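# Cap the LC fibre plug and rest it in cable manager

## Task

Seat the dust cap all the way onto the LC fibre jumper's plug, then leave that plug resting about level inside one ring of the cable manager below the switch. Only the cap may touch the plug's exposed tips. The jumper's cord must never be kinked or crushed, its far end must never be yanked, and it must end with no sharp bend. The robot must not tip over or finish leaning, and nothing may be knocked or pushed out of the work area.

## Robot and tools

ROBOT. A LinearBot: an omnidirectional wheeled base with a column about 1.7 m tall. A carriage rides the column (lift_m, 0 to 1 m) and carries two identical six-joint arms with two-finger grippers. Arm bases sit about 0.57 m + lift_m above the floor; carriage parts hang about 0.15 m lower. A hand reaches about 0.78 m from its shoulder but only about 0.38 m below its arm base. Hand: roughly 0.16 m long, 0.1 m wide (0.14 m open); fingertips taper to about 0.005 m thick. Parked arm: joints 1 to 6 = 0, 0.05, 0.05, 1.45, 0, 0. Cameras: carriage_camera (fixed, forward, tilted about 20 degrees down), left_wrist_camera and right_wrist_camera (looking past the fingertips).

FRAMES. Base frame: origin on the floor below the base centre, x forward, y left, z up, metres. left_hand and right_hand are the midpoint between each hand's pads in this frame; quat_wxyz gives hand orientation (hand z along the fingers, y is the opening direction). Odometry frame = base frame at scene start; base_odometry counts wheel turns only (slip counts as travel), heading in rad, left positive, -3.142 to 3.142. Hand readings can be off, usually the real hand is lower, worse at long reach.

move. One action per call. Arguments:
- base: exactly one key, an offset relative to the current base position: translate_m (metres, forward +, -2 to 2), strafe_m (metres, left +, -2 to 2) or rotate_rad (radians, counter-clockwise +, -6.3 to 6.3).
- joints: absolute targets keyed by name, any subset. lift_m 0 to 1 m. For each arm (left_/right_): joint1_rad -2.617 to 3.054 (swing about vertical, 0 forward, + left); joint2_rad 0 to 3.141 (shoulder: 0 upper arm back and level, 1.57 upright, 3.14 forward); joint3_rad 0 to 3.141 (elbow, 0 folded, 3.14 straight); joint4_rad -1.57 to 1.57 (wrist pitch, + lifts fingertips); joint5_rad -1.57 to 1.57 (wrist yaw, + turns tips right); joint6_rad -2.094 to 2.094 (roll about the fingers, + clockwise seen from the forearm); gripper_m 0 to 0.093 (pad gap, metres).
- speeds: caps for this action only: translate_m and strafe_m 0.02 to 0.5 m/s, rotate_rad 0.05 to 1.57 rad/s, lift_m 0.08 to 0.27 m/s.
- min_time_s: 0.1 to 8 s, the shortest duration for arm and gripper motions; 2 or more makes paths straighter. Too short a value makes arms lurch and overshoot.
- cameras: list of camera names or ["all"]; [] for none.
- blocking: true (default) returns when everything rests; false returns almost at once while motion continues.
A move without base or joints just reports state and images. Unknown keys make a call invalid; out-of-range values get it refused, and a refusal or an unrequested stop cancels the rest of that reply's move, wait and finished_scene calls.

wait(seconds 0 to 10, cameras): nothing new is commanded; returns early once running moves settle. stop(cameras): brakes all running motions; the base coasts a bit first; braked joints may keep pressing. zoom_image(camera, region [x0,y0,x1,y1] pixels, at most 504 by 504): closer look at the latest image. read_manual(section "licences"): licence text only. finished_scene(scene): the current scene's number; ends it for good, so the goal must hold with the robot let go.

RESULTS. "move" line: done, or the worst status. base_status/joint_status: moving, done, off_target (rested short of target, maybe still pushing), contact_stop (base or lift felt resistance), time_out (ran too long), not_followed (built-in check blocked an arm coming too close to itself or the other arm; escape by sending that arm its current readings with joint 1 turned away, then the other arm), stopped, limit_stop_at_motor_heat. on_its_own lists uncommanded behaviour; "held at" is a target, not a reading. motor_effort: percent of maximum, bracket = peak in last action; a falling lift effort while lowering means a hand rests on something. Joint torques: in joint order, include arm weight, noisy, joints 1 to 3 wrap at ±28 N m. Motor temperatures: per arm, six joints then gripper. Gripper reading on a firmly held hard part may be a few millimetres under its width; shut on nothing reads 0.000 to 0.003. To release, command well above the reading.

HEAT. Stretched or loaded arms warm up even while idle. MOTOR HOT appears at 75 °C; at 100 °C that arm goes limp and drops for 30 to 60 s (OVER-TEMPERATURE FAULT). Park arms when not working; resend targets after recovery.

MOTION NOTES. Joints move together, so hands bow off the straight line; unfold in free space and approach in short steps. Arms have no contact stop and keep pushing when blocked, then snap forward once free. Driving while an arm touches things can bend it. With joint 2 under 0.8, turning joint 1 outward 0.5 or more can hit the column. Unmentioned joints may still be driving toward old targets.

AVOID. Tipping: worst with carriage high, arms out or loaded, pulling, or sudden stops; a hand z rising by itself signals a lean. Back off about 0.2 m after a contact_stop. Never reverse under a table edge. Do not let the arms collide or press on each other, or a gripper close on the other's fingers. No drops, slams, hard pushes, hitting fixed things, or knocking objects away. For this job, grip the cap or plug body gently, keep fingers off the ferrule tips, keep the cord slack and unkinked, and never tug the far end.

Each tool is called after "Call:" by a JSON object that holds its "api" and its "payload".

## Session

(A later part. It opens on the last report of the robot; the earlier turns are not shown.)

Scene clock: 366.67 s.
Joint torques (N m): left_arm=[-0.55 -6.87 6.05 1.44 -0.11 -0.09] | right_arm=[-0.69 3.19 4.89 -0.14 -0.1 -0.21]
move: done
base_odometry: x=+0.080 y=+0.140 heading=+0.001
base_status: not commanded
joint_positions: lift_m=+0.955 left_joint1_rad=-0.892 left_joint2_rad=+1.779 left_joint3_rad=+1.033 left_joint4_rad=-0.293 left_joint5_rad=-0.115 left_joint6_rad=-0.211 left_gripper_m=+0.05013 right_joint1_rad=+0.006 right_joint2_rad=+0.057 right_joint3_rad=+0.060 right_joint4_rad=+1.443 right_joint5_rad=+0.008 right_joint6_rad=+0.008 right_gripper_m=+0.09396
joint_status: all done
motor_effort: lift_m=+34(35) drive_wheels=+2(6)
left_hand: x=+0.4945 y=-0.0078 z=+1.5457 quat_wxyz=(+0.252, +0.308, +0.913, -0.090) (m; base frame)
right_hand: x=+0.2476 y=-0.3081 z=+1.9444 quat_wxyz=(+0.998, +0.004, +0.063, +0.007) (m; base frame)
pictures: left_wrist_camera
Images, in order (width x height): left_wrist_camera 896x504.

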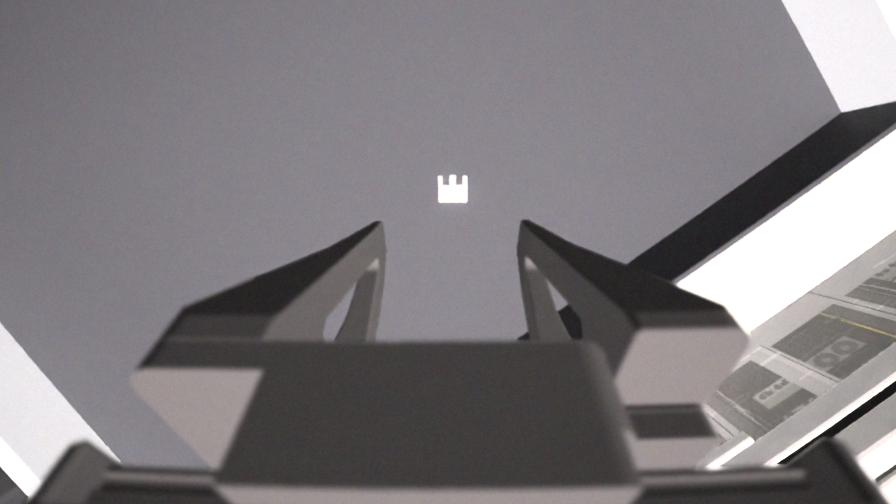

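Call:
{"api": "move", "payload": {"joints": {"lift_m": 0.94, "left_joint1_rad": -0.89, "left_joint2_rad": 1.839, "left_joint3_rad": 1.083, "left_joint4_rad": -0.298, "left_joint5_rad": -0.122, "left_joint6_rad": -0.222}, "speeds": {"lift_m": 0.08}, "min_time_s": 1, "cameras": ["left_wrist_camera"]}}

Call:
{"api": "zoom_image", "payload": {"camera": "left_wrist_camera", "region": [370, 160, 530, 270]}}

Scene clock: 392.97 s.
Joint torques (N m): left_arm=[0.23 -6.69 10.06 1.23 -0.07 -0.09] | right_arm=[-0.69 3.17 5.05 -0.14 -0.1 -0.21]
Motor temperatures (°C): left_arm=[29 41 51 34 29 33 32] | right_arm=[31 36 41 33 31 30 33]
move: done
base_odometry: x=+0.080 y=+0.140 heading=+0.001
base_status: not commanded
joint_positions: lift_m=+0.940 left_joint1_rad=-0.892 left_joint2_rad=+1.824 left_joint3_rad=+1.049 left_joint4_rad=-0.291 left_joint5_rad=-0.116 left_joint6_rad=-0.211 left_gripper_m=+0.05013 right_joint1_rad=+0.006 right_joint2_rad=+0.057 right_joint3_rad=+0.058 right_joint4_rad=+1.443 right_joint5_rad=+0.008 right_joint6_rad=+0.008 right_gripper_m=+0.09396
joint_status: all done
motor_effort: lift_m=+34(36) drive_wheels=-3(4)
left_hand: x=+0.4960 y=-0.0094 z=+1.5187 quat_wxyz=(+0.242, +0.309, +0.916, -0.083) (m; base frame)
right_hand: x=+0.2481 y=-0.3080 z=+1.9289 quat_wxyz=(+0.998, +0.004, +0.063, +0.007) (m; base frame)
pictures: left_wrist_camera
Images, in order (width x height): left_wrist_camera 896x504.

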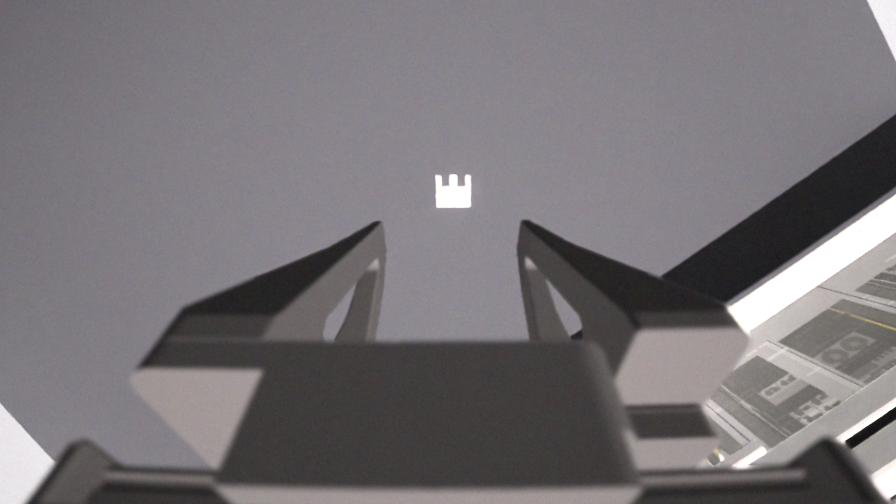

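Scaled by 3.150 from the camera's 896x504 image, which has a finer 1280x720 frame.

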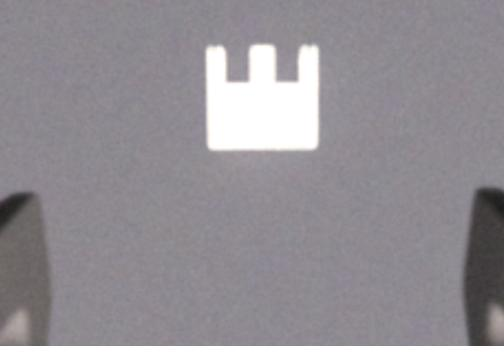

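Call:
{"api": "move", "payload": {"joints": {"lift_m": 0.95, "left_joint1_rad": -0.877, "left_joint2_rad": 1.882, "left_joint3_rad": 1.143, "left_joint4_rad": -0.318, "left_joint5_rad": -0.12, "left_joint6_rad": -0.222}, "speeds": {"lift_m": 0.08}, "min_time_s": 1, "cameras": ["left_wrist_camera"]}}

Call:
{"api": "zoom_image", "payload": {"camera": "left_wrist_camera", "region": [370, 160, 530, 270]}}

Scene clock: 428.60 s.
Joint torques (N m): left_arm=[0.69 -7.08 10.21 1.2 -0.05 -0.09] | right_arm=[-0.68 3.21 5.12 -0.16 -0.1 -0.21]
move: done
base_odometry: x=+0.080 y=+0.140 heading=+0.001
base_status: not commanded
joint_positions: lift_m=+0.950 left_joint1_rad=-0.884 left_joint2_rad=+1.866 left_joint3_rad=+1.107 left_joint4_rad=-0.309 left_joint5_rad=-0.116 left_joint6_rad=-0.211 left_gripper_m=+0.05013 right_joint1_rad=+0.006 right_joint2_rad=+0.057 right_joint3_rad=+0.057 right_joint4_rad=+1.445 right_joint5_rad=+0.008 right_joint6_rad=+0.008 right_gripper_m=+0.09396
joint_status: all done
motor_effort: lift_m=+36(44) drive_wheels=-2(5)
left_hand: x=+0.5065 y=-0.0168 z=+1.5288 quat_wxyz=(+0.241, +0.306, +0.917, -0.082) (m; base frame)
right_hand: x=+0.2479 y=-0.3080 z=+1.9386 quat_wxyz=(+0.998, +0.004, +0.063, +0.007) (m; base frame)
pictures: left_wrist_camera
Images, in order (width x height): left_wrist_camera 896x504.

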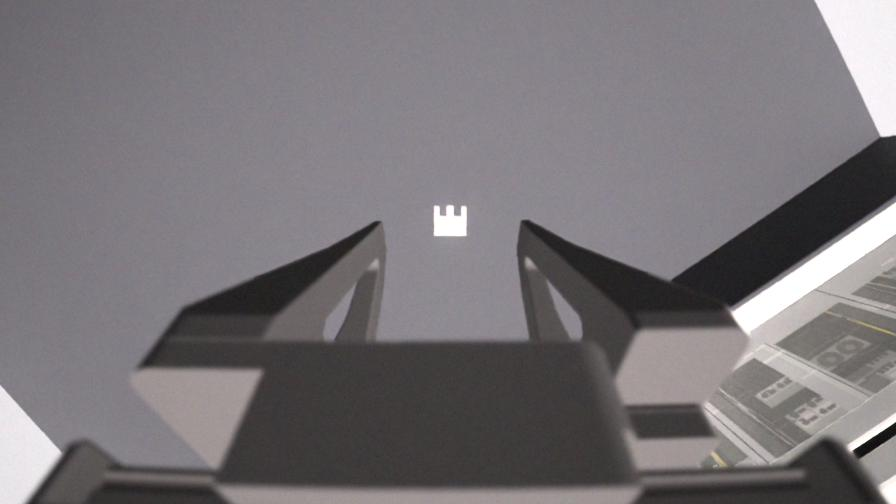

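Scaled by 3.150 from the camera's 896x504 image, which has a finer 1280x720 frame.

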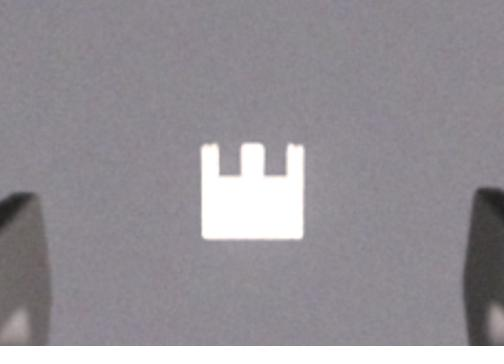

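Call:
{"api": "move", "payload": {"joints": {"left_joint1_rad": -0.869, "left_joint2_rad": 1.915, "left_joint3_rad": 1.188, "left_joint4_rad": -0.331, "left_joint5_rad": -0.12, "left_joint6_rad": -0.222}, "min_time_s": 1, "cameras": ["left_wrist_camera", "carriage_camera"]}}

Call:
{"api": "zoom_image", "payload": {"camera": "left_wrist_camera", "region": [350, 160, 550, 300]}}

Call:
{"api": "zoom_image", "payload": {"camera": "carriage_camera", "region": [370, 320, 530, 460]}}

Scene clock: 453.27 s.
Joint torques (N m): left_arm=[0.7 -7.38 10.26 1.19 -0.05 -0.08] | right_arm=[-0.69 3.21 5.11 -0.16 -0.09 -0.21]
Motor temperatures (°C): left_arm=[29 43 55 33 29 33 32] | right_arm=[31 36 42 32 31 30 33]
move: done
base_odometry: x=+0.080 y=+0.140 heading=+0.001
base_status: not commanded
joint_positions: lift_m=+0.950 left_joint1_rad=-0.877 left_joint2_rad=+1.899 left_joint3_rad=+1.153 left_joint4_rad=-0.322 left_joint5_rad=-0.116 left_joint6_rad=-0.211 left_gripper_m=+0.05013 right_joint1_rad=+0.006 right_joint2_rad=+0.057 right_joint3_rad=+0.057 right_joint4_rad=+1.445 right_joint5_rad=+0.008 right_joint6_rad=+0.008 right_gripper_m=+0.09396
joint_status: all done
motor_effort: lift_m=+36(36) drive_wheels=-1(5)
left_hand: x=+0.5150 y=-0.0221 z=+1.5288 quat_wxyz=(+0.241, +0.302, +0.919, -0.081) (m; base frame)
right_hand: x=+0.2479 y=-0.3080 z=+1.9386 quat_wxyz=(+0.998, +0.004, +0.063, +0.007) (m; base frame)
pictures: carriage_camera, left_wrist_camera
Images, in order (width x height): carriage_camera 896x504, left_wrist_camera 896x504.

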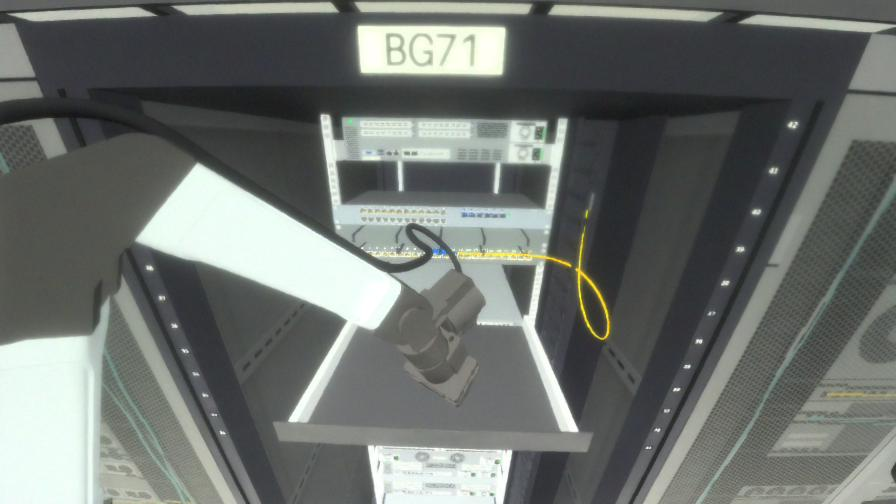

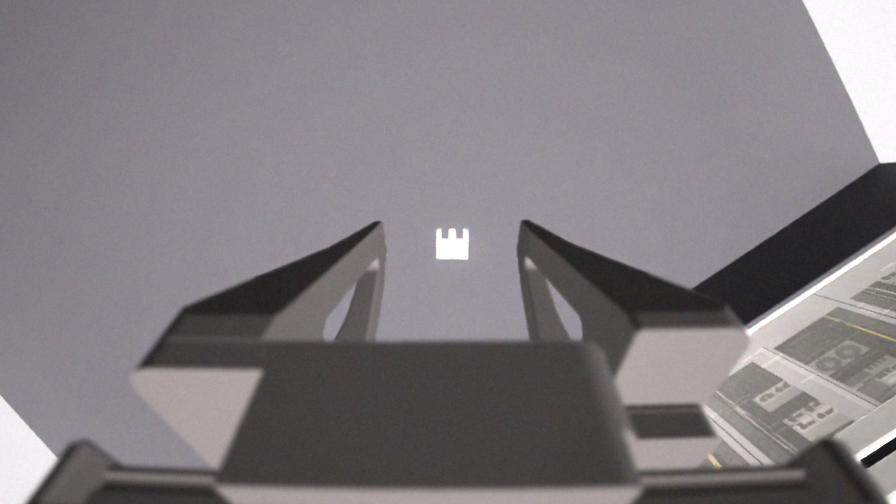

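Scaled by 2.520 from the camera's 896x504 image, which has a finer 1280x720 frame.

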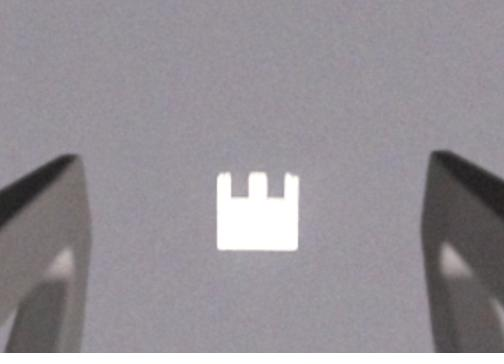

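Scaled by 3.150 from the camera's 896x504 image, which has a finer 1280x720 frame.

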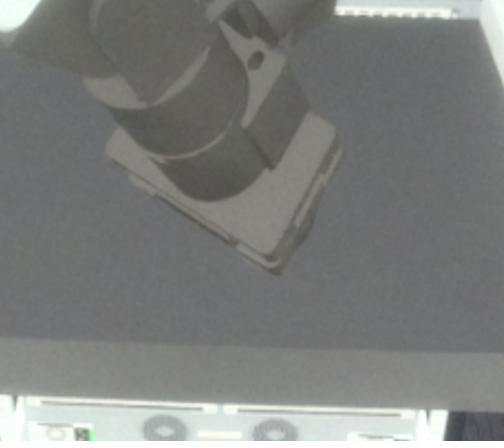

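Call:
{"api": "move", "payload": {"joints": {"lift_m": 0.941}, "speeds": {"lift_m": 0.08}, "cameras": ["left_wrist_camera"]}}

Call:
{"api": "zoom_image", "payload": {"camera": "left_wrist_camera", "region": [350, 160, 550, 300]}}

Scene clock: 458.03 s.
Joint torques (N m): left_arm=[0.72 -7.91 9.7 1.23 -0.05 -0.09] | right_arm=[-0.68 3.21 5.11 -0.16 -0.1 -0.21]
Motor temperatures (°C): left_arm=[29 43 56 34 29 33 32] | right_arm=[31 36 42 32 31 30 33]
move: done
base_odometry: x=+0.080 y=+0.140 heading=+0.001
base_status: not commanded
joint_positions: lift_m=+0.941 left_joint1_rad=-0.877 left_joint2_rad=+1.905 left_joint3_rad=+1.159 left_joint4_rad=-0.326 left_joint5_rad=-0.116 left_joint6_rad=-0.211 left_gripper_m=+0.05013 right_joint1_rad=+0.006 right_joint2_rad=+0.057 right_joint3_rad=+0.057 right_joint4_rad=+1.445 right_joint5_rad=+0.007 right_joint6_rad=+0.008 right_gripper_m=+0.09396
joint_status: all done
motor_effort: lift_m=+35(35) drive_wheels=+2(3)
left_hand: x=+0.5153 y=-0.0225 z=+1.5188 quat_wxyz=(+0.240, +0.303, +0.919, -0.079) (m; base frame)
right_hand: x=+0.2477 y=-0.3080 z=+1.9297 quat_wxyz=(+0.998, +0.004, +0.063, +0.007) (m; base frame)
pictures: left_wrist_camera
Images, in order (width x height): left_wrist_camera 896x504.

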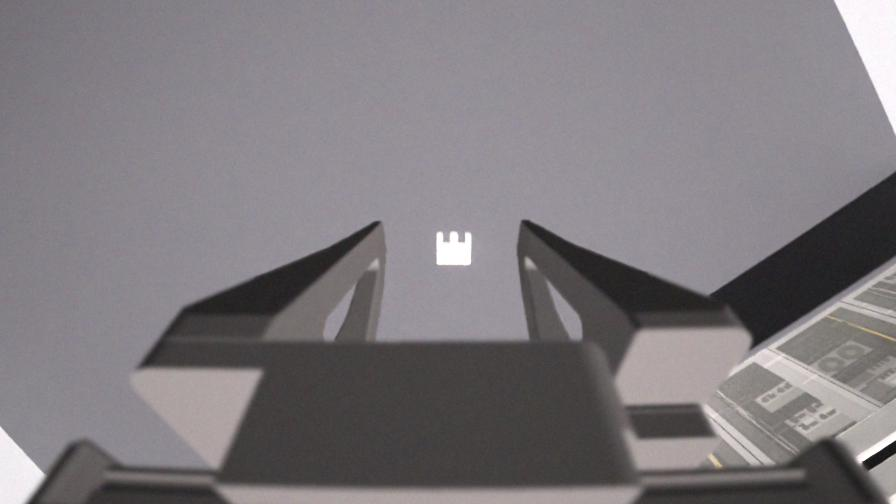

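Scaled by 2.520 from the camera's 896x504 image, which has a finer 1280x720 frame.

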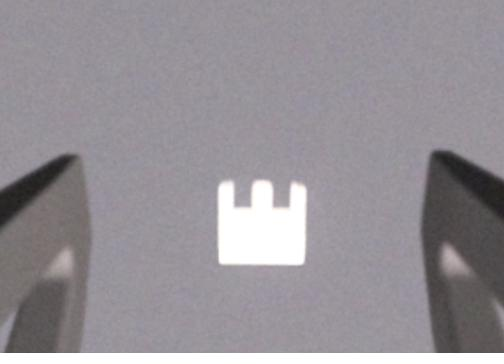

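Call:
{"api": "move", "payload": {"joints": {"lift_m": 0.937}, "speeds": {"lift_m": 0.08}, "cameras": ["left_wrist_camera"]}}

Call:
{"api": "zoom_image", "payload": {"camera": "left_wrist_camera", "region": [350, 160, 550, 300]}}

Scene clock: 464.57 s.
Joint torques (N m): left_arm=[0.68 -8.12 9.48 1.28 -0.05 -0.09] | right_arm=[-0.68 3.3 5.19 -0.18 -0.1 -0.21]
Motor temperatures (°C): left_arm=[29 44 55 34 29 33 32] | right_arm=[31 36 42 32 31 30 33]
move: done
base_odometry: x=+0.080 y=+0.140 heading=+0.001
base_status: not commanded
joint_positions: lift_m=+0.937 left_joint1_rad=-0.877 left_joint2_rad=+1.908 left_joint3_rad=+1.161 left_joint4_rad=-0.331 left_joint5_rad=-0.116 left_joint6_rad=-0.211 left_gripper_m=+0.05013 right_joint1_rad=+0.006 right_joint2_rad=+0.056 right_joint3_rad=+0.056 right_joint4_rad=+1.445 right_joint5_rad=+0.007 right_joint6_rad=+0.008 right_gripper_m=+0.09396
joint_status: all done
motor_effort: lift_m=+34(35) drive_wheels=+2(6)
left_hand: x=+0.5151 y=-0.0222 z=+1.5141 quat_wxyz=(+0.238, +0.303, +0.920, -0.078) (m; base frame)
right_hand: x=+0.2476 y=-0.3080 z=+1.9255 quat_wxyz=(+0.998, +0.004, +0.062, +0.007) (m; base frame)
pictures: left_wrist_camera
Images, in order (width x height): left_wrist_camera 896x504.

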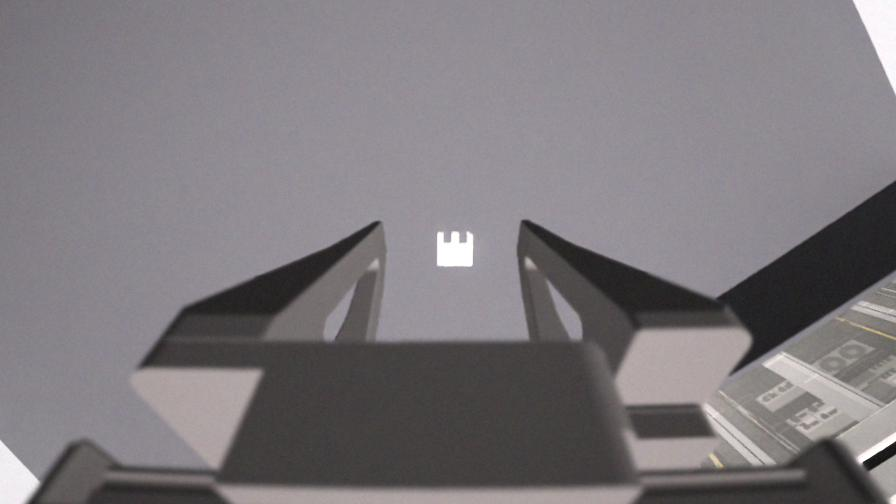

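Scaled by 2.520 from the camera's 896x504 image, which has a finer 1280x720 frame.

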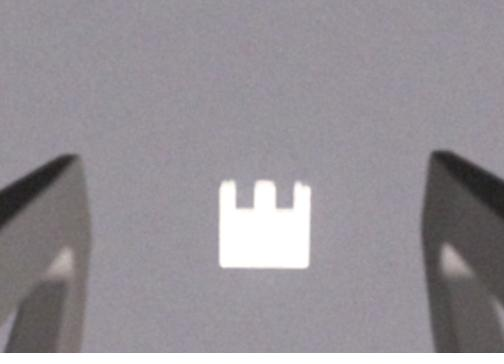

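Call:
{"api": "move", "payload": {"joints": {"lift_m": 0.933}, "speeds": {"lift_m": 0.08}, "cameras": ["left_wrist_camera"]}}

Call:
{"api": "zoom_image", "payload": {"camera": "left_wrist_camera", "region": [350, 160, 550, 300]}}

Scene clock: 469.70 s.
Joint torques (N m): left_arm=[0.7 -8.27 9.35 1.3 -0.05 -0.09] | right_arm=[-0.69 3.37 5.26 -0.16 -0.09 -0.22]
Motor temperatures (°C): left_arm=[29 44 55 34 29 33 32] | right_arm=[31 36 42 31 31 30 33]
move: done
base_odometry: x=+0.080 y=+0.140 heading=+0.001
base_status: not commanded
joint_positions: lift_m=+0.933 left_joint1_rad=-0.877 left_joint2_rad=+1.909 left_joint3_rad=+1.163 left_joint4_rad=-0.334 left_joint5_rad=-0.116 left_joint6_rad=-0.211 left_gripper_m=+0.05013 right_joint1_rad=+0.006 right_joint2_rad=+0.055 right_joint3_rad=+0.056 right_joint4_rad=+1.446 right_joint5_rad=+0.007 right_joint6_rad=+0.008 right_gripper_m=+0.09396
joint_status: all done
motor_effort: lift_m=+34(35) drive_wheels=+2(3)
left_hand: x=+0.5148 y=-0.0219 z=+1.5094 quat_wxyz=(+0.236, +0.303, +0.920, -0.077) (m; base frame)
right_hand: x=+0.2475 y=-0.3080 z=+1.9213 quat_wxyz=(+0.998, +0.004, +0.062, +0.007) (m; base frame)
pictures: left_wrist_camera
Images, in order (width x height): left_wrist_camera 896x504.

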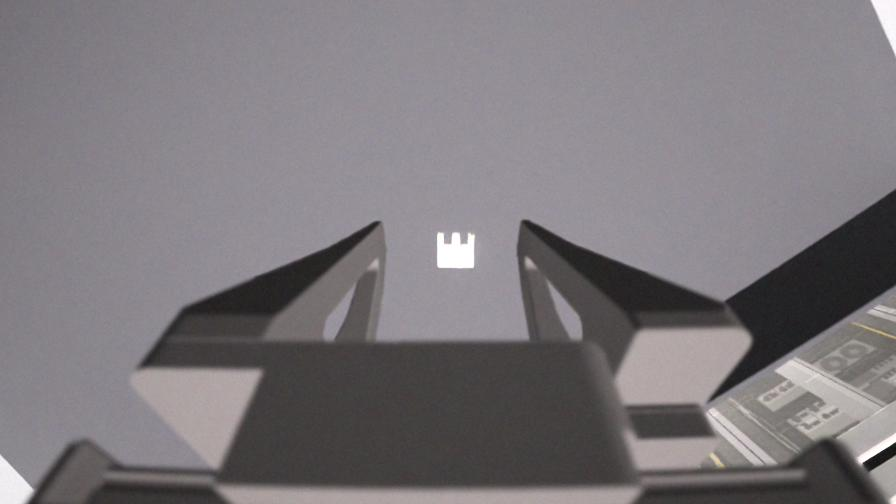

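Scaled by 2.520 from the camera's 896x504 image, which has a finer 1280x720 frame.

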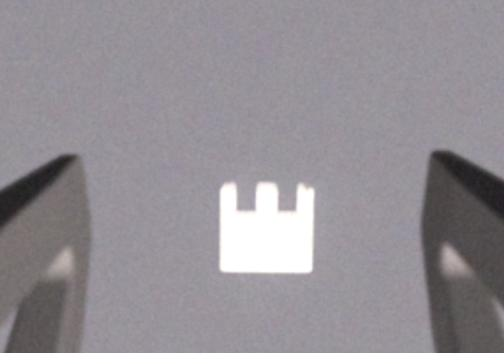

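Call:
{"api": "move", "payload": {"joints": {"lift_m": 0.929}, "speeds": {"lift_m": 0.08}, "cameras": ["left_wrist_camera"]}}

Call:
{"api": "zoom_image", "payload": {"camera": "left_wrist_camera", "region": [350, 160, 550, 300]}}

Scene clock: 480.83 s.
Joint torques (N m): left_arm=[0.69 -8.46 9.28 1.32 -0.05 -0.09] | right_arm=[-0.68 3.4 5.29 -0.18 -0.09 -0.21]
Motor temperatures (°C): left_arm=[29 45 56 34 29 33 32] | right_arm=[31 35 41 31 31 30 33]
move: done
base_odometry: x=+0.080 y=+0.140 heading=+0.001
base_status: not commanded
joint_positions: lift_m=+0.929 left_joint1_rad=-0.877 left_joint2_rad=+1.911 left_joint3_rad=+1.163 left_joint4_rad=-0.335 left_joint5_rad=-0.116 left_joint6_rad=-0.211 left_gripper_m=+0.05013 right_joint1_rad=+0.006 right_joint2_rad=+0.055 right_joint3_rad=+0.055 right_joint4_rad=+1.447 right_joint5_rad=+0.007 right_joint6_rad=+0.008 right_gripper_m=+0.09396
joint_status: all done
motor_effort: lift_m=+34(35) drive_wheels=+0(5)
left_hand: x=+0.5147 y=-0.0218 z=+1.5048 quat_wxyz=(+0.235, +0.303, +0.920, -0.077) (m; base frame)
right_hand: x=+0.2473 y=-0.3080 z=+1.9172 quat_wxyz=(+0.998, +0.004, +0.062, +0.007) (m; base frame)
pictures: left_wrist_camera
Images, in order (width x height): left_wrist_camera 896x504.

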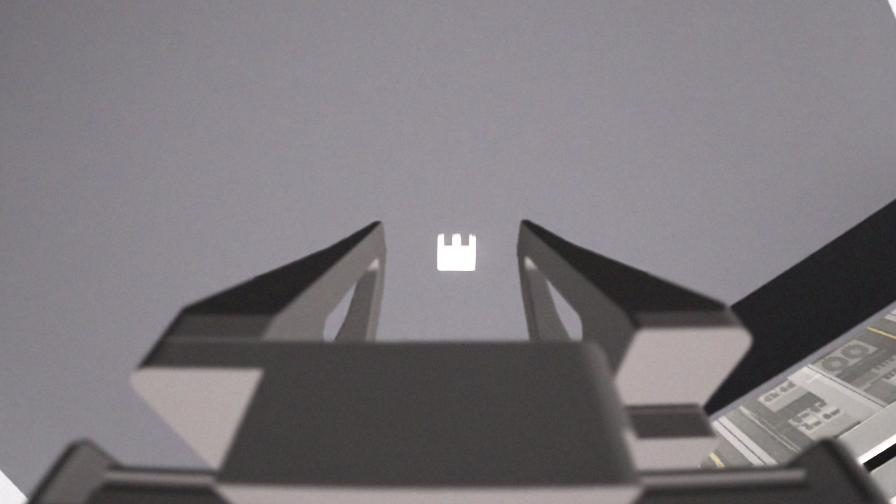

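Scaled by 2.520 from the camera's 896x504 image, which has a finer 1280x720 frame.

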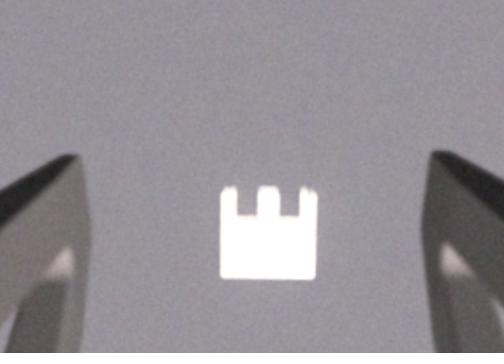

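Call:
{"api": "move", "payload": {"joints": {"lift_m": 0.925}, "speeds": {"lift_m": 0.08}, "cameras": ["left_wrist_camera"]}}

Call:
{"api": "zoom_image", "payload": {"camera": "left_wrist_camera", "region": [350, 160, 550, 300]}}

Scene clock: 487.33 s.
Joint torques (N m): left_arm=[0.7 -8.4 8.99 1.26 -0.05 -0.08] | right_arm=[-0.69 3.43 5.33 -0.19 -0.09 -0.21]
Motor temperatures (°C): left_arm=[29 45 56 34 29 33 32] | right_arm=[31 36 41 31 31 30 33]
move: done
base_odometry: x=+0.080 y=+0.140 heading=+0.001
base_status: not commanded
joint_positions: lift_m=+0.925 left_joint1_rad=-0.877 left_joint2_rad=+1.910 left_joint3_rad=+1.168 left_joint4_rad=-0.328 left_joint5_rad=-0.116 left_joint6_rad=-0.213 left_gripper_m=+0.05013 right_joint1_rad=+0.006 right_joint2_rad=+0.054 right_joint3_rad=+0.054 right_joint4_rad=+1.447 right_joint5_rad=+0.007 right_joint6_rad=+0.008 right_gripper_m=+0.09396
joint_status: all done
motor_effort: lift_m=+33(34) drive_wheels=+3(6)
left_hand: x=+0.5167 y=-0.0241 z=+1.5035 quat_wxyz=(+0.240, +0.302, +0.919, -0.080) (m; base frame)
right_hand: x=+0.2474 y=-0.3080 z=+1.9131 quat_wxyz=(+0.998, +0.004, +0.062, +0.007) (m; base frame)
pictures: left_wrist_camera
Images, in order (width x height): left_wrist_camera 896x504.

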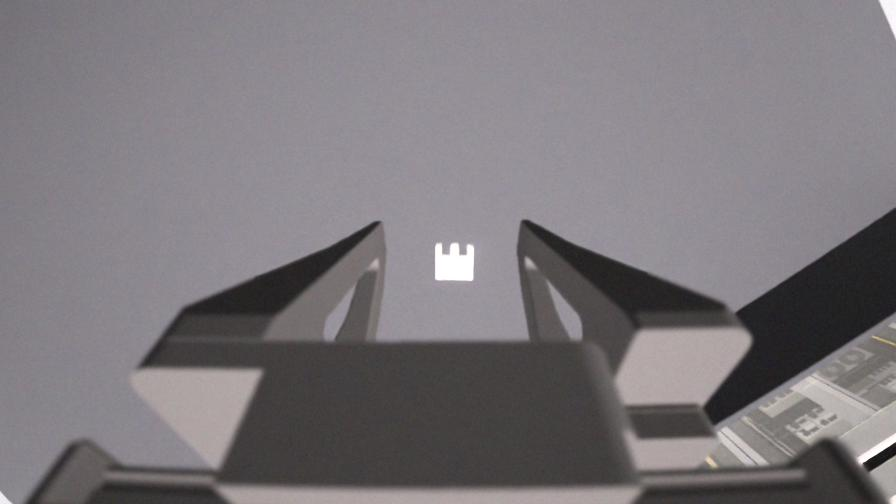

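Scaled by 2.520 from the camera's 896x504 image, which has a finer 1280x720 frame.

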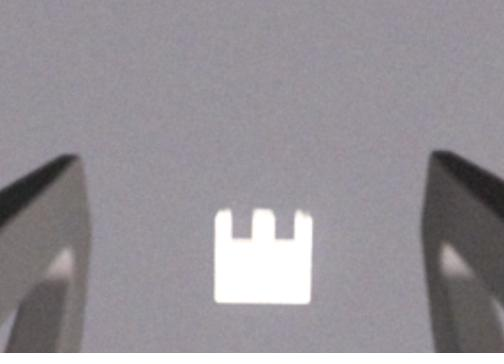

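Call:
{"api": "move", "payload": {"joints": {"lift_m": 0.935}, "speeds": {"lift_m": 0.08}}}

Call:
{"api": "move", "payload": {"joints": {"left_joint1_rad": -0.881, "left_joint2_rad": 1.886, "left_joint3_rad": 1.122, "left_joint4_rad": -0.327, "left_joint5_rad": -0.12, "left_joint6_rad": -0.222}, "min_time_s": 1, "cameras": ["left_wrist_camera"]}}

Call:
{"api": "zoom_image", "payload": {"camera": "left_wrist_camera", "region": [350, 160, 550, 300]}}

Scene clock: 505.57 s.
Joint torques (N m): left_arm=[0.53 -8.47 8.92 1.28 -0.05 -0.07] | right_arm=[-0.68 3.44 5.34 -0.19 -0.09 -0.21]
Motor temperatures (°C): left_arm=[29 47 55 34 29 33 32] | right_arm=[31 36 41 31 31 30 33]
move: done
base_odometry: x=+0.080 y=+0.140 heading=+0.001
base_status: not commanded
joint_positions: lift_m=+0.935 left_joint1_rad=-0.876 left_joint2_rad=+1.911 left_joint3_rad=+1.168 left_joint4_rad=-0.332 left_joint5_rad=-0.116 left_joint6_rad=-0.213 left_gripper_m=+0.05013 right_joint1_rad=+0.006 right_joint2_rad=+0.054 right_joint3_rad=+0.054 right_joint4_rad=+1.447 right_joint5_rad=+0.007 right_joint6_rad=+0.008 right_gripper_m=+0.09396
joint_status: all done
motor_effort: lift_m=+35(42) drive_wheels=+0(5)
left_hand: x=+0.5166 y=-0.0231 z=+1.5125 quat_wxyz=(+0.239, +0.302, +0.920, -0.079) (m; base frame)
right_hand: x=+0.2473 y=-0.3080 z=+1.9230 quat_wxyz=(+0.998, +0.004, +0.062, +0.007) (m; base frame)
pictures: none

Scene clock: 506.87 s.
Joint torques (N m): left_arm=[-0.32 -10.71 5.37 1.29 -0.05 -0.07] | right_arm=[-0.68 3.45 5.34 -0.19 -0.09 -0.21]
Motor temperatures (°C): left_arm=[29 47 55 34 29 33 32] | right_arm=[31 36 41 31 31 30 33]
move: done
base_odometry: x=+0.080 y=+0.140 heading=+0.001
base_status: not commanded
joint_positions: lift_m=+0.935 left_joint1_rad=-0.876 left_joint2_rad=+1.911 left_joint3_rad=+1.141 left_joint4_rad=-0.331 left_joint5_rad=-0.116 left_joint6_rad=-0.213 left_gripper_m=+0.05013 right_joint1_rad=+0.006 right_joint2_rad=+0.054 right_joint3_rad=+0.054 right_joint4_rad=+1.447 right_joint5_rad=+0.007 right_joint6_rad=+0.008 right_gripper_m=+0.09396
joint_status: all done
motor_effort: lift_m=+35(36) drive_wheels=-1(6)
left_hand: x=+0.5107 y=-0.0160 z=+1.5035 quat_wxyz=(+0.228, +0.303, +0.923, -0.072) (m; base frame)
right_hand: x=+0.2473 y=-0.3080 z=+1.9230 quat_wxyz=(+0.998, +0.004, +0.062, +0.007) (m; base frame)
pictures: left_wrist_camera
Images, in order (width x height): left_wrist_camera 896x504.

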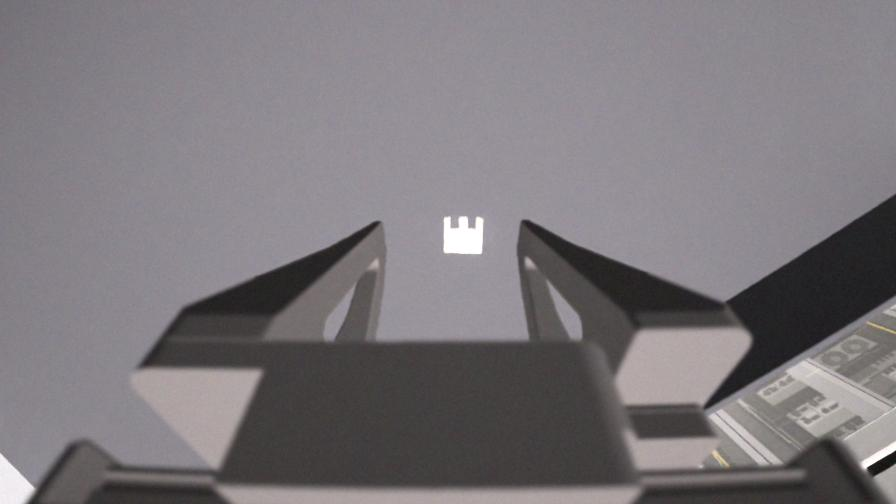

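Scaled by 2.520 from the camera's 896x504 image, which has a finer 1280x720 frame.

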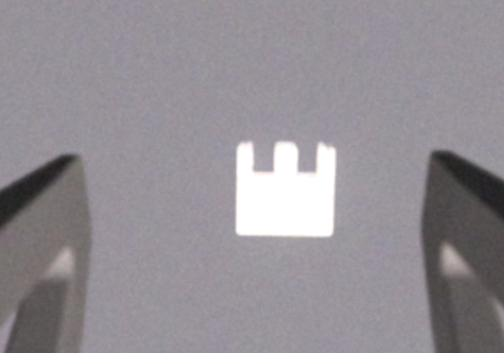

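Call:
{"api": "move", "payload": {"joints": {"left_joint1_rad": -0.894, "left_joint2_rad": 1.92, "left_joint3_rad": 1.184, "left_joint4_rad": -0.331, "left_joint5_rad": -0.12, "left_joint6_rad": -0.222}, "min_time_s": 1, "cameras": ["left_wrist_camera"]}}

Call:
{"api": "zoom_image", "payload": {"camera": "left_wrist_camera", "region": [350, 160, 550, 300]}}

Scene clock: 520.03 s.
Joint torques (N m): left_arm=[-0.55 -8.02 10.06 1.25 -0.05 -0.07] | right_arm=[-0.69 3.43 5.37 -0.19 -0.1 -0.21]
move: done
base_odometry: x=+0.080 y=+0.140 heading=+0.001
base_status: not commanded
joint_positions: lift_m=+0.935 left_joint1_rad=-0.886 left_joint2_rad=+1.911 left_joint3_rad=+1.150 left_joint4_rad=-0.331 left_joint5_rad=-0.116 left_joint6_rad=-0.213 left_gripper_m=+0.05013 right_joint1_rad=+0.006 right_joint2_rad=+0.054 right_joint3_rad=+0.054 right_joint4_rad=+1.447 right_joint5_rad=+0.007 right_joint6_rad=+0.008 right_gripper_m=+0.09396
joint_status: all done
motor_effort: lift_m=+35(36) drive_wheels=+2(7)
left_hand: x=+0.5095 y=-0.0215 z=+1.5066 quat_wxyz=(+0.231, +0.307, +0.920, -0.075) (m; base frame)
right_hand: x=+0.2473 y=-0.3080 z=+1.9230 quat_wxyz=(+0.998, +0.004, +0.062, +0.007) (m; base frame)
pictures: left_wrist_camera
Images, in order (width x height): left_wrist_camera 896x504.

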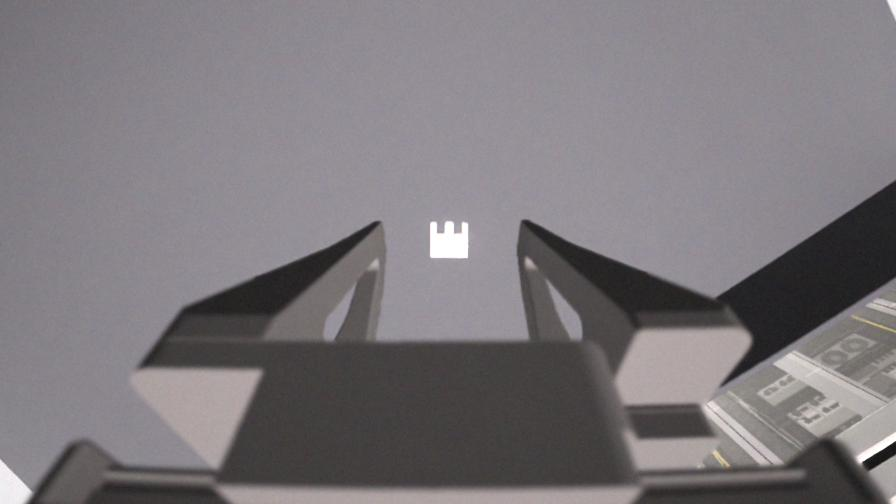

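Scaled by 2.520 from the camera's 896x504 image, which has a finer 1280x720 frame.

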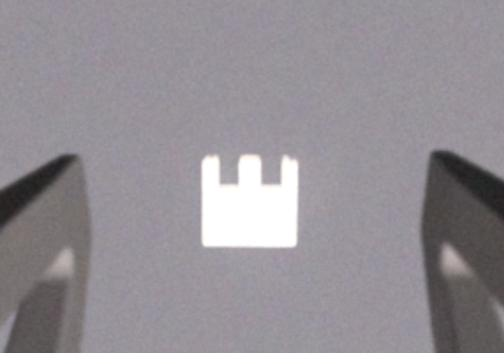

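Call:
{"api": "move", "payload": {"joints": {"lift_m": 0.9325}, "speeds": {"lift_m": 0.08}}}

Call:
{"api": "move", "payload": {"joints": {"left_gripper_m": 0.018}, "min_time_s": 1.5, "cameras": ["left_wrist_camera"]}}

Call:
{"api": "zoom_image", "payload": {"camera": "left_wrist_camera", "region": [380, 180, 520, 280]}}

Scene clock: 526.63 s.
Joint torques (N m): left_arm=[-0.58 -8.1 9.78 1.28 -0.05 -0.08] | right_arm=[-0.68 3.44 5.33 -0.2 -0.09 -0.21]
move: done
base_odometry: x=+0.080 y=+0.140 heading=+0.001
base_status: not commanded
joint_positions: lift_m=+0.933 left_joint1_rad=-0.886 left_joint2_rad=+1.912 left_joint3_rad=+1.152 left_joint4_rad=-0.334 left_joint5_rad=-0.116 left_joint6_rad=-0.213 left_gripper_m=+0.05013 right_joint1_rad=+0.006 right_joint2_rad=+0.054 right_joint3_rad=+0.054 right_joint4_rad=+1.447 right_joint5_rad=+0.007 right_joint6_rad=+0.008 right_gripper_m=+0.09396
joint_status: all done
motor_effort: lift_m=+34(35) drive_wheels=+3(3)
left_hand: x=+0.5097 y=-0.0217 z=+1.5046 quat_wxyz=(+0.231, +0.307, +0.920, -0.075) (m; base frame)
right_hand: x=+0.2472 y=-0.3080 z=+1.9206 quat_wxyz=(+0.998, +0.004, +0.062, +0.007) (m; base frame)
pictures: none

Scene clock: 528.43 s.
Joint torques (N m): left_arm=[-0.57 -8.06 9.85 1.29 -0.05 -0.08] | right_arm=[-0.68 3.43 5.34 -0.19 -0.09 -0.21]
move: done
base_odometry: x=+0.080 y=+0.140 heading=+0.001
base_status: not commanded
joint_positions: lift_m=+0.933 left_joint1_rad=-0.886 left_joint2_rad=+1.912 left_joint3_rad=+1.152 left_joint4_rad=-0.334 left_joint5_rad=-0.116 left_joint6_rad=-0.213 left_gripper_m=+0.01813 right_joint1_rad=+0.006 right_joint2_rad=+0.054 right_joint3_rad=+0.054 right_joint4_rad=+1.447 right_joint5_rad=+0.007 right_joint6_rad=+0.008 right_gripper_m=+0.09396
joint_status: all done
motor_effort: lift_m=+34(34) drive_wheels=+3(6)
left_hand: x=+0.5097 y=-0.0217 z=+1.5046 quat_wxyz=(+0.231, +0.307, +0.920, -0.075) (m; base frame)
right_hand: x=+0.2472 y=-0.3080 z=+1.9206 quat_wxyz=(+0.998, +0.004, +0.062, +0.007) (m; base frame)
pictures: left_wrist_camera
Images, in order (width x height): left_wrist_camera 896x504.

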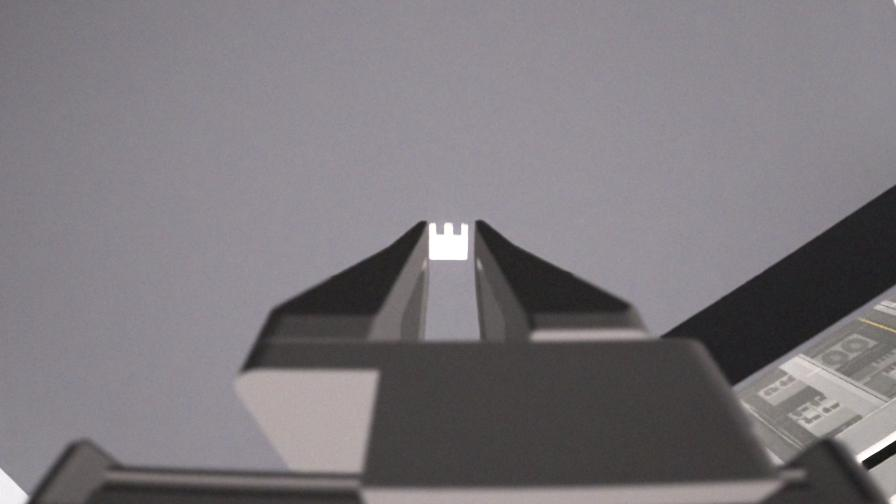

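Scaled by 3.600 from the camera's 896x504 image, which has a finer 1280x720 frame.

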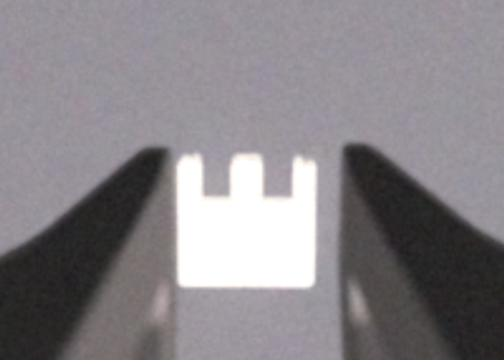

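Call:
{"api": "move", "payload": {"joints": {"left_gripper_m": 0.011}, "min_time_s": 2, "cameras": ["left_wrist_camera"]}}

Call:
{"api": "zoom_image", "payload": {"camera": "left_wrist_camera", "region": [380, 180, 520, 280]}}

Scene clock: 534.23 s.
Joint torques (N m): left_arm=[-0.57 -8.06 9.91 1.28 -0.05 -0.07] | right_arm=[-0.66 3.45 5.34 -0.19 -0.09 -0.21]
move: done
base_odometry: x=+0.080 y=+0.140 heading=+0.001
base_status: not commanded
joint_positions: lift_m=+0.933 left_joint1_rad=-0.886 left_joint2_rad=+1.912 left_joint3_rad=+1.152 left_joint4_rad=-0.334 left_joint5_rad=-0.116 left_joint6_rad=-0.213 left_gripper_m=+0.01234 right_joint1_rad=+0.006 right_joint2_rad=+0.054 right_joint3_rad=+0.054 right_joint4_rad=+1.447 right_joint5_rad=+0.007 right_joint6_rad=+0.008 right_gripper_m=+0.09396
joint_status: all done
motor_effort: lift_m=+34(34) drive_wheels=+0(9)
left_hand: x=+0.5097 y=-0.0217 z=+1.5046 quat_wxyz=(+0.231, +0.307, +0.920, -0.075) (m; base frame)
right_hand: x=+0.2472 y=-0.3080 z=+1.9206 quat_wxyz=(+0.998, +0.004, +0.062, +0.007) (m; base frame)
pictures: left_wrist_camera
Images, in order (width x height): left_wrist_camera 896x504.

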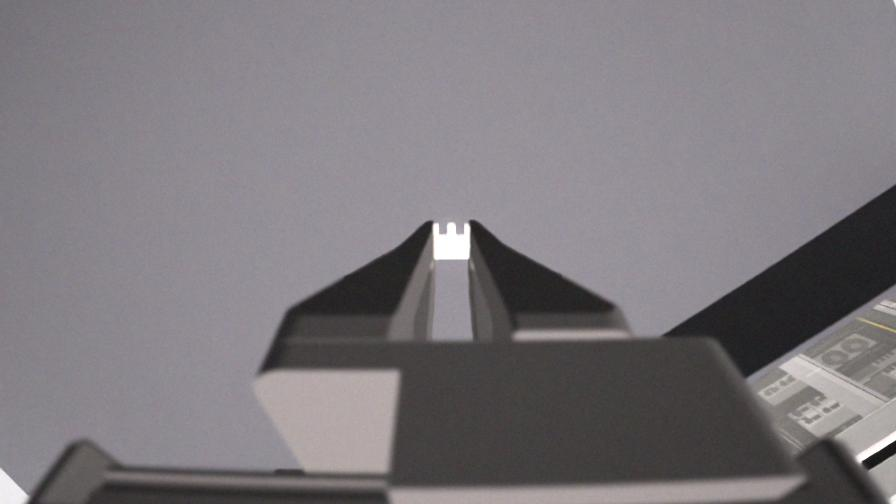

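Scaled by 3.600 from the camera's 896x504 image, which has a finer 1280x720 frame.

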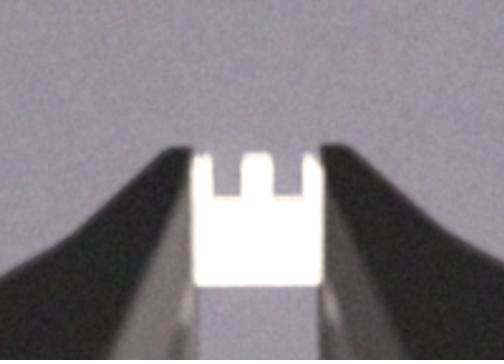

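Call:
{"api": "move", "payload": {"joints": {"left_gripper_m": 0.006}, "min_time_s": 1}}

Call:
{"api": "move", "payload": {"joints": {"lift_m": 1.0}, "speeds": {"lift_m": 0.1}, "cameras": ["left_wrist_camera", "carriage_camera"]}}

Call:
{"api": "zoom_image", "payload": {"camera": "left_wrist_camera", "region": [380, 180, 520, 280]}}

Call:
{"api": "zoom_image", "payload": {"camera": "carriage_camera", "region": [390, 220, 560, 310]}}

Scene clock: 540.00 s.
Joint torques (N m): left_arm=[-0.57 -8.08 9.84 1.27 -0.05 -0.07] | right_arm=[-0.69 3.45 5.34 -0.19 -0.1 -0.21]
Motor temperatures (°C): left_arm=[29 48 55 35 29 33 32] | right_arm=[31 36 40 31 31 30 33]
move: off_target
base_odometry: x=+0.080 y=+0.140 heading=+0.001
base_status: not commanded
joint_positions: lift_m=+0.933 left_joint1_rad=-0.886 left_joint2_rad=+1.912 left_joint3_rad=+1.152 left_joint4_rad=-0.334 left_joint5_rad=-0.116 left_joint6_rad=-0.213 left_gripper_m=+0.01234 right_joint1_rad=+0.006 right_joint2_rad=+0.054 right_joint3_rad=+0.054 right_joint4_rad=+1.447 right_joint5_rad=+0.007 right_joint6_rad=+0.008 right_gripper_m=+0.09396
joint_status: left_gripper_m off_target (ended at +0.01234, target +0.00600)
motor_effort: lift_m=+34(34) drive_wheels=+1(6)
left_hand: x=+0.5097 y=-0.0217 z=+1.5046 quat_wxyz=(+0.231, +0.307, +0.920, -0.075) (m; base frame)
right_hand: x=+0.2472 y=-0.3080 z=+1.9206 quat_wxyz=(+0.998, +0.004, +0.062, +0.007) (m; base frame)
pictures: none

Scene clock: 541.07 s.
Joint torques (N m): left_arm=[-0.59 -8.28 9.43 1.29 -0.05 -0.07] | right_arm=[-0.69 3.43 5.34 -0.19 -0.09 -0.21]
Motor temperatures (°C): left_arm=[29 47 55 35 29 33 32] | right_arm=[31 36 40 31 31 30 33]
move: done
base_odometry: x=+0.080 y=+0.140 heading=+0.001
base_status: not commanded
joint_positions: lift_m=+1.000 left_joint1_rad=-0.886 left_joint2_rad=+1.914 left_joint3_rad=+1.157 left_joint4_rad=-0.334 left_joint5_rad=-0.116 left_joint6_rad=-0.213 left_gripper_m=+0.01234 right_joint1_rad=+0.006 right_joint2_rad=+0.054 right_joint3_rad=+0.054 right_joint4_rad=+1.447 right_joint5_rad=+0.007 right_joint6_rad=+0.008 right_gripper_m=+0.09396
joint_status: all done
motor_effort: lift_m=+35(43) drive_wheels=+1(5)
left_hand: x=+0.5105 y=-0.0227 z=+1.5723 quat_wxyz=(+0.232, +0.307, +0.920, -0.076) (m; base frame)
right_hand: x=+0.2472 y=-0.3080 z=+1.9880 quat_wxyz=(+0.998, +0.004, +0.062, +0.007) (m; base frame)
pictures: carriage_camera, left_wrist_camera
Images, in order (width x height): carriage_camera 896x504, left_wrist_camera 896x504.

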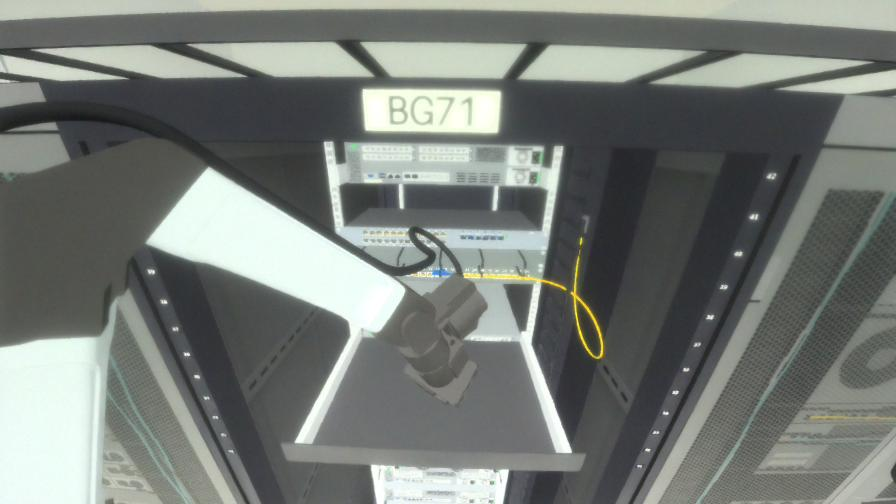

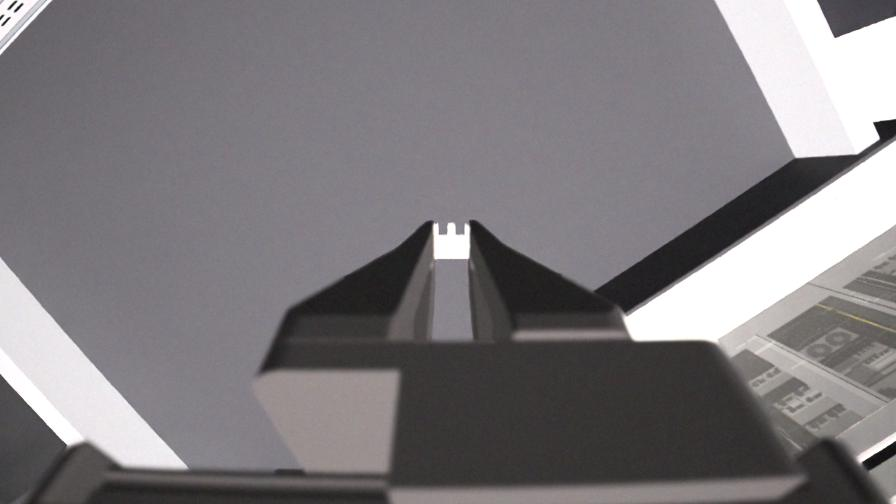

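Scaled by 3.600 from the camera's 896x504 image, which has a finer 1280x720 frame.

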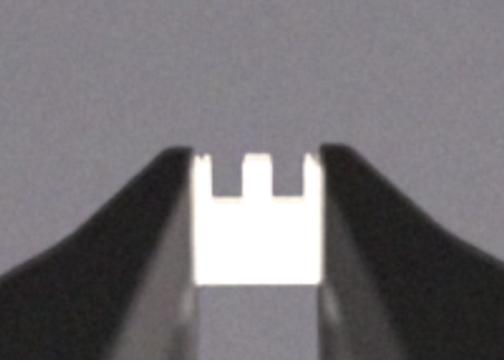

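Scaled by 2.965 from the camera's 896x504 image, which has a finer 1280x720 frame.

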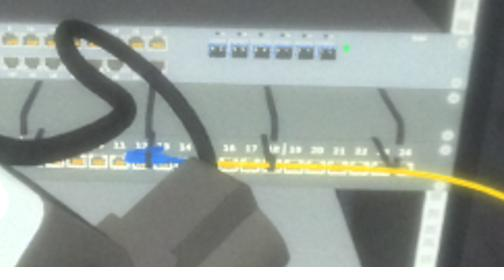

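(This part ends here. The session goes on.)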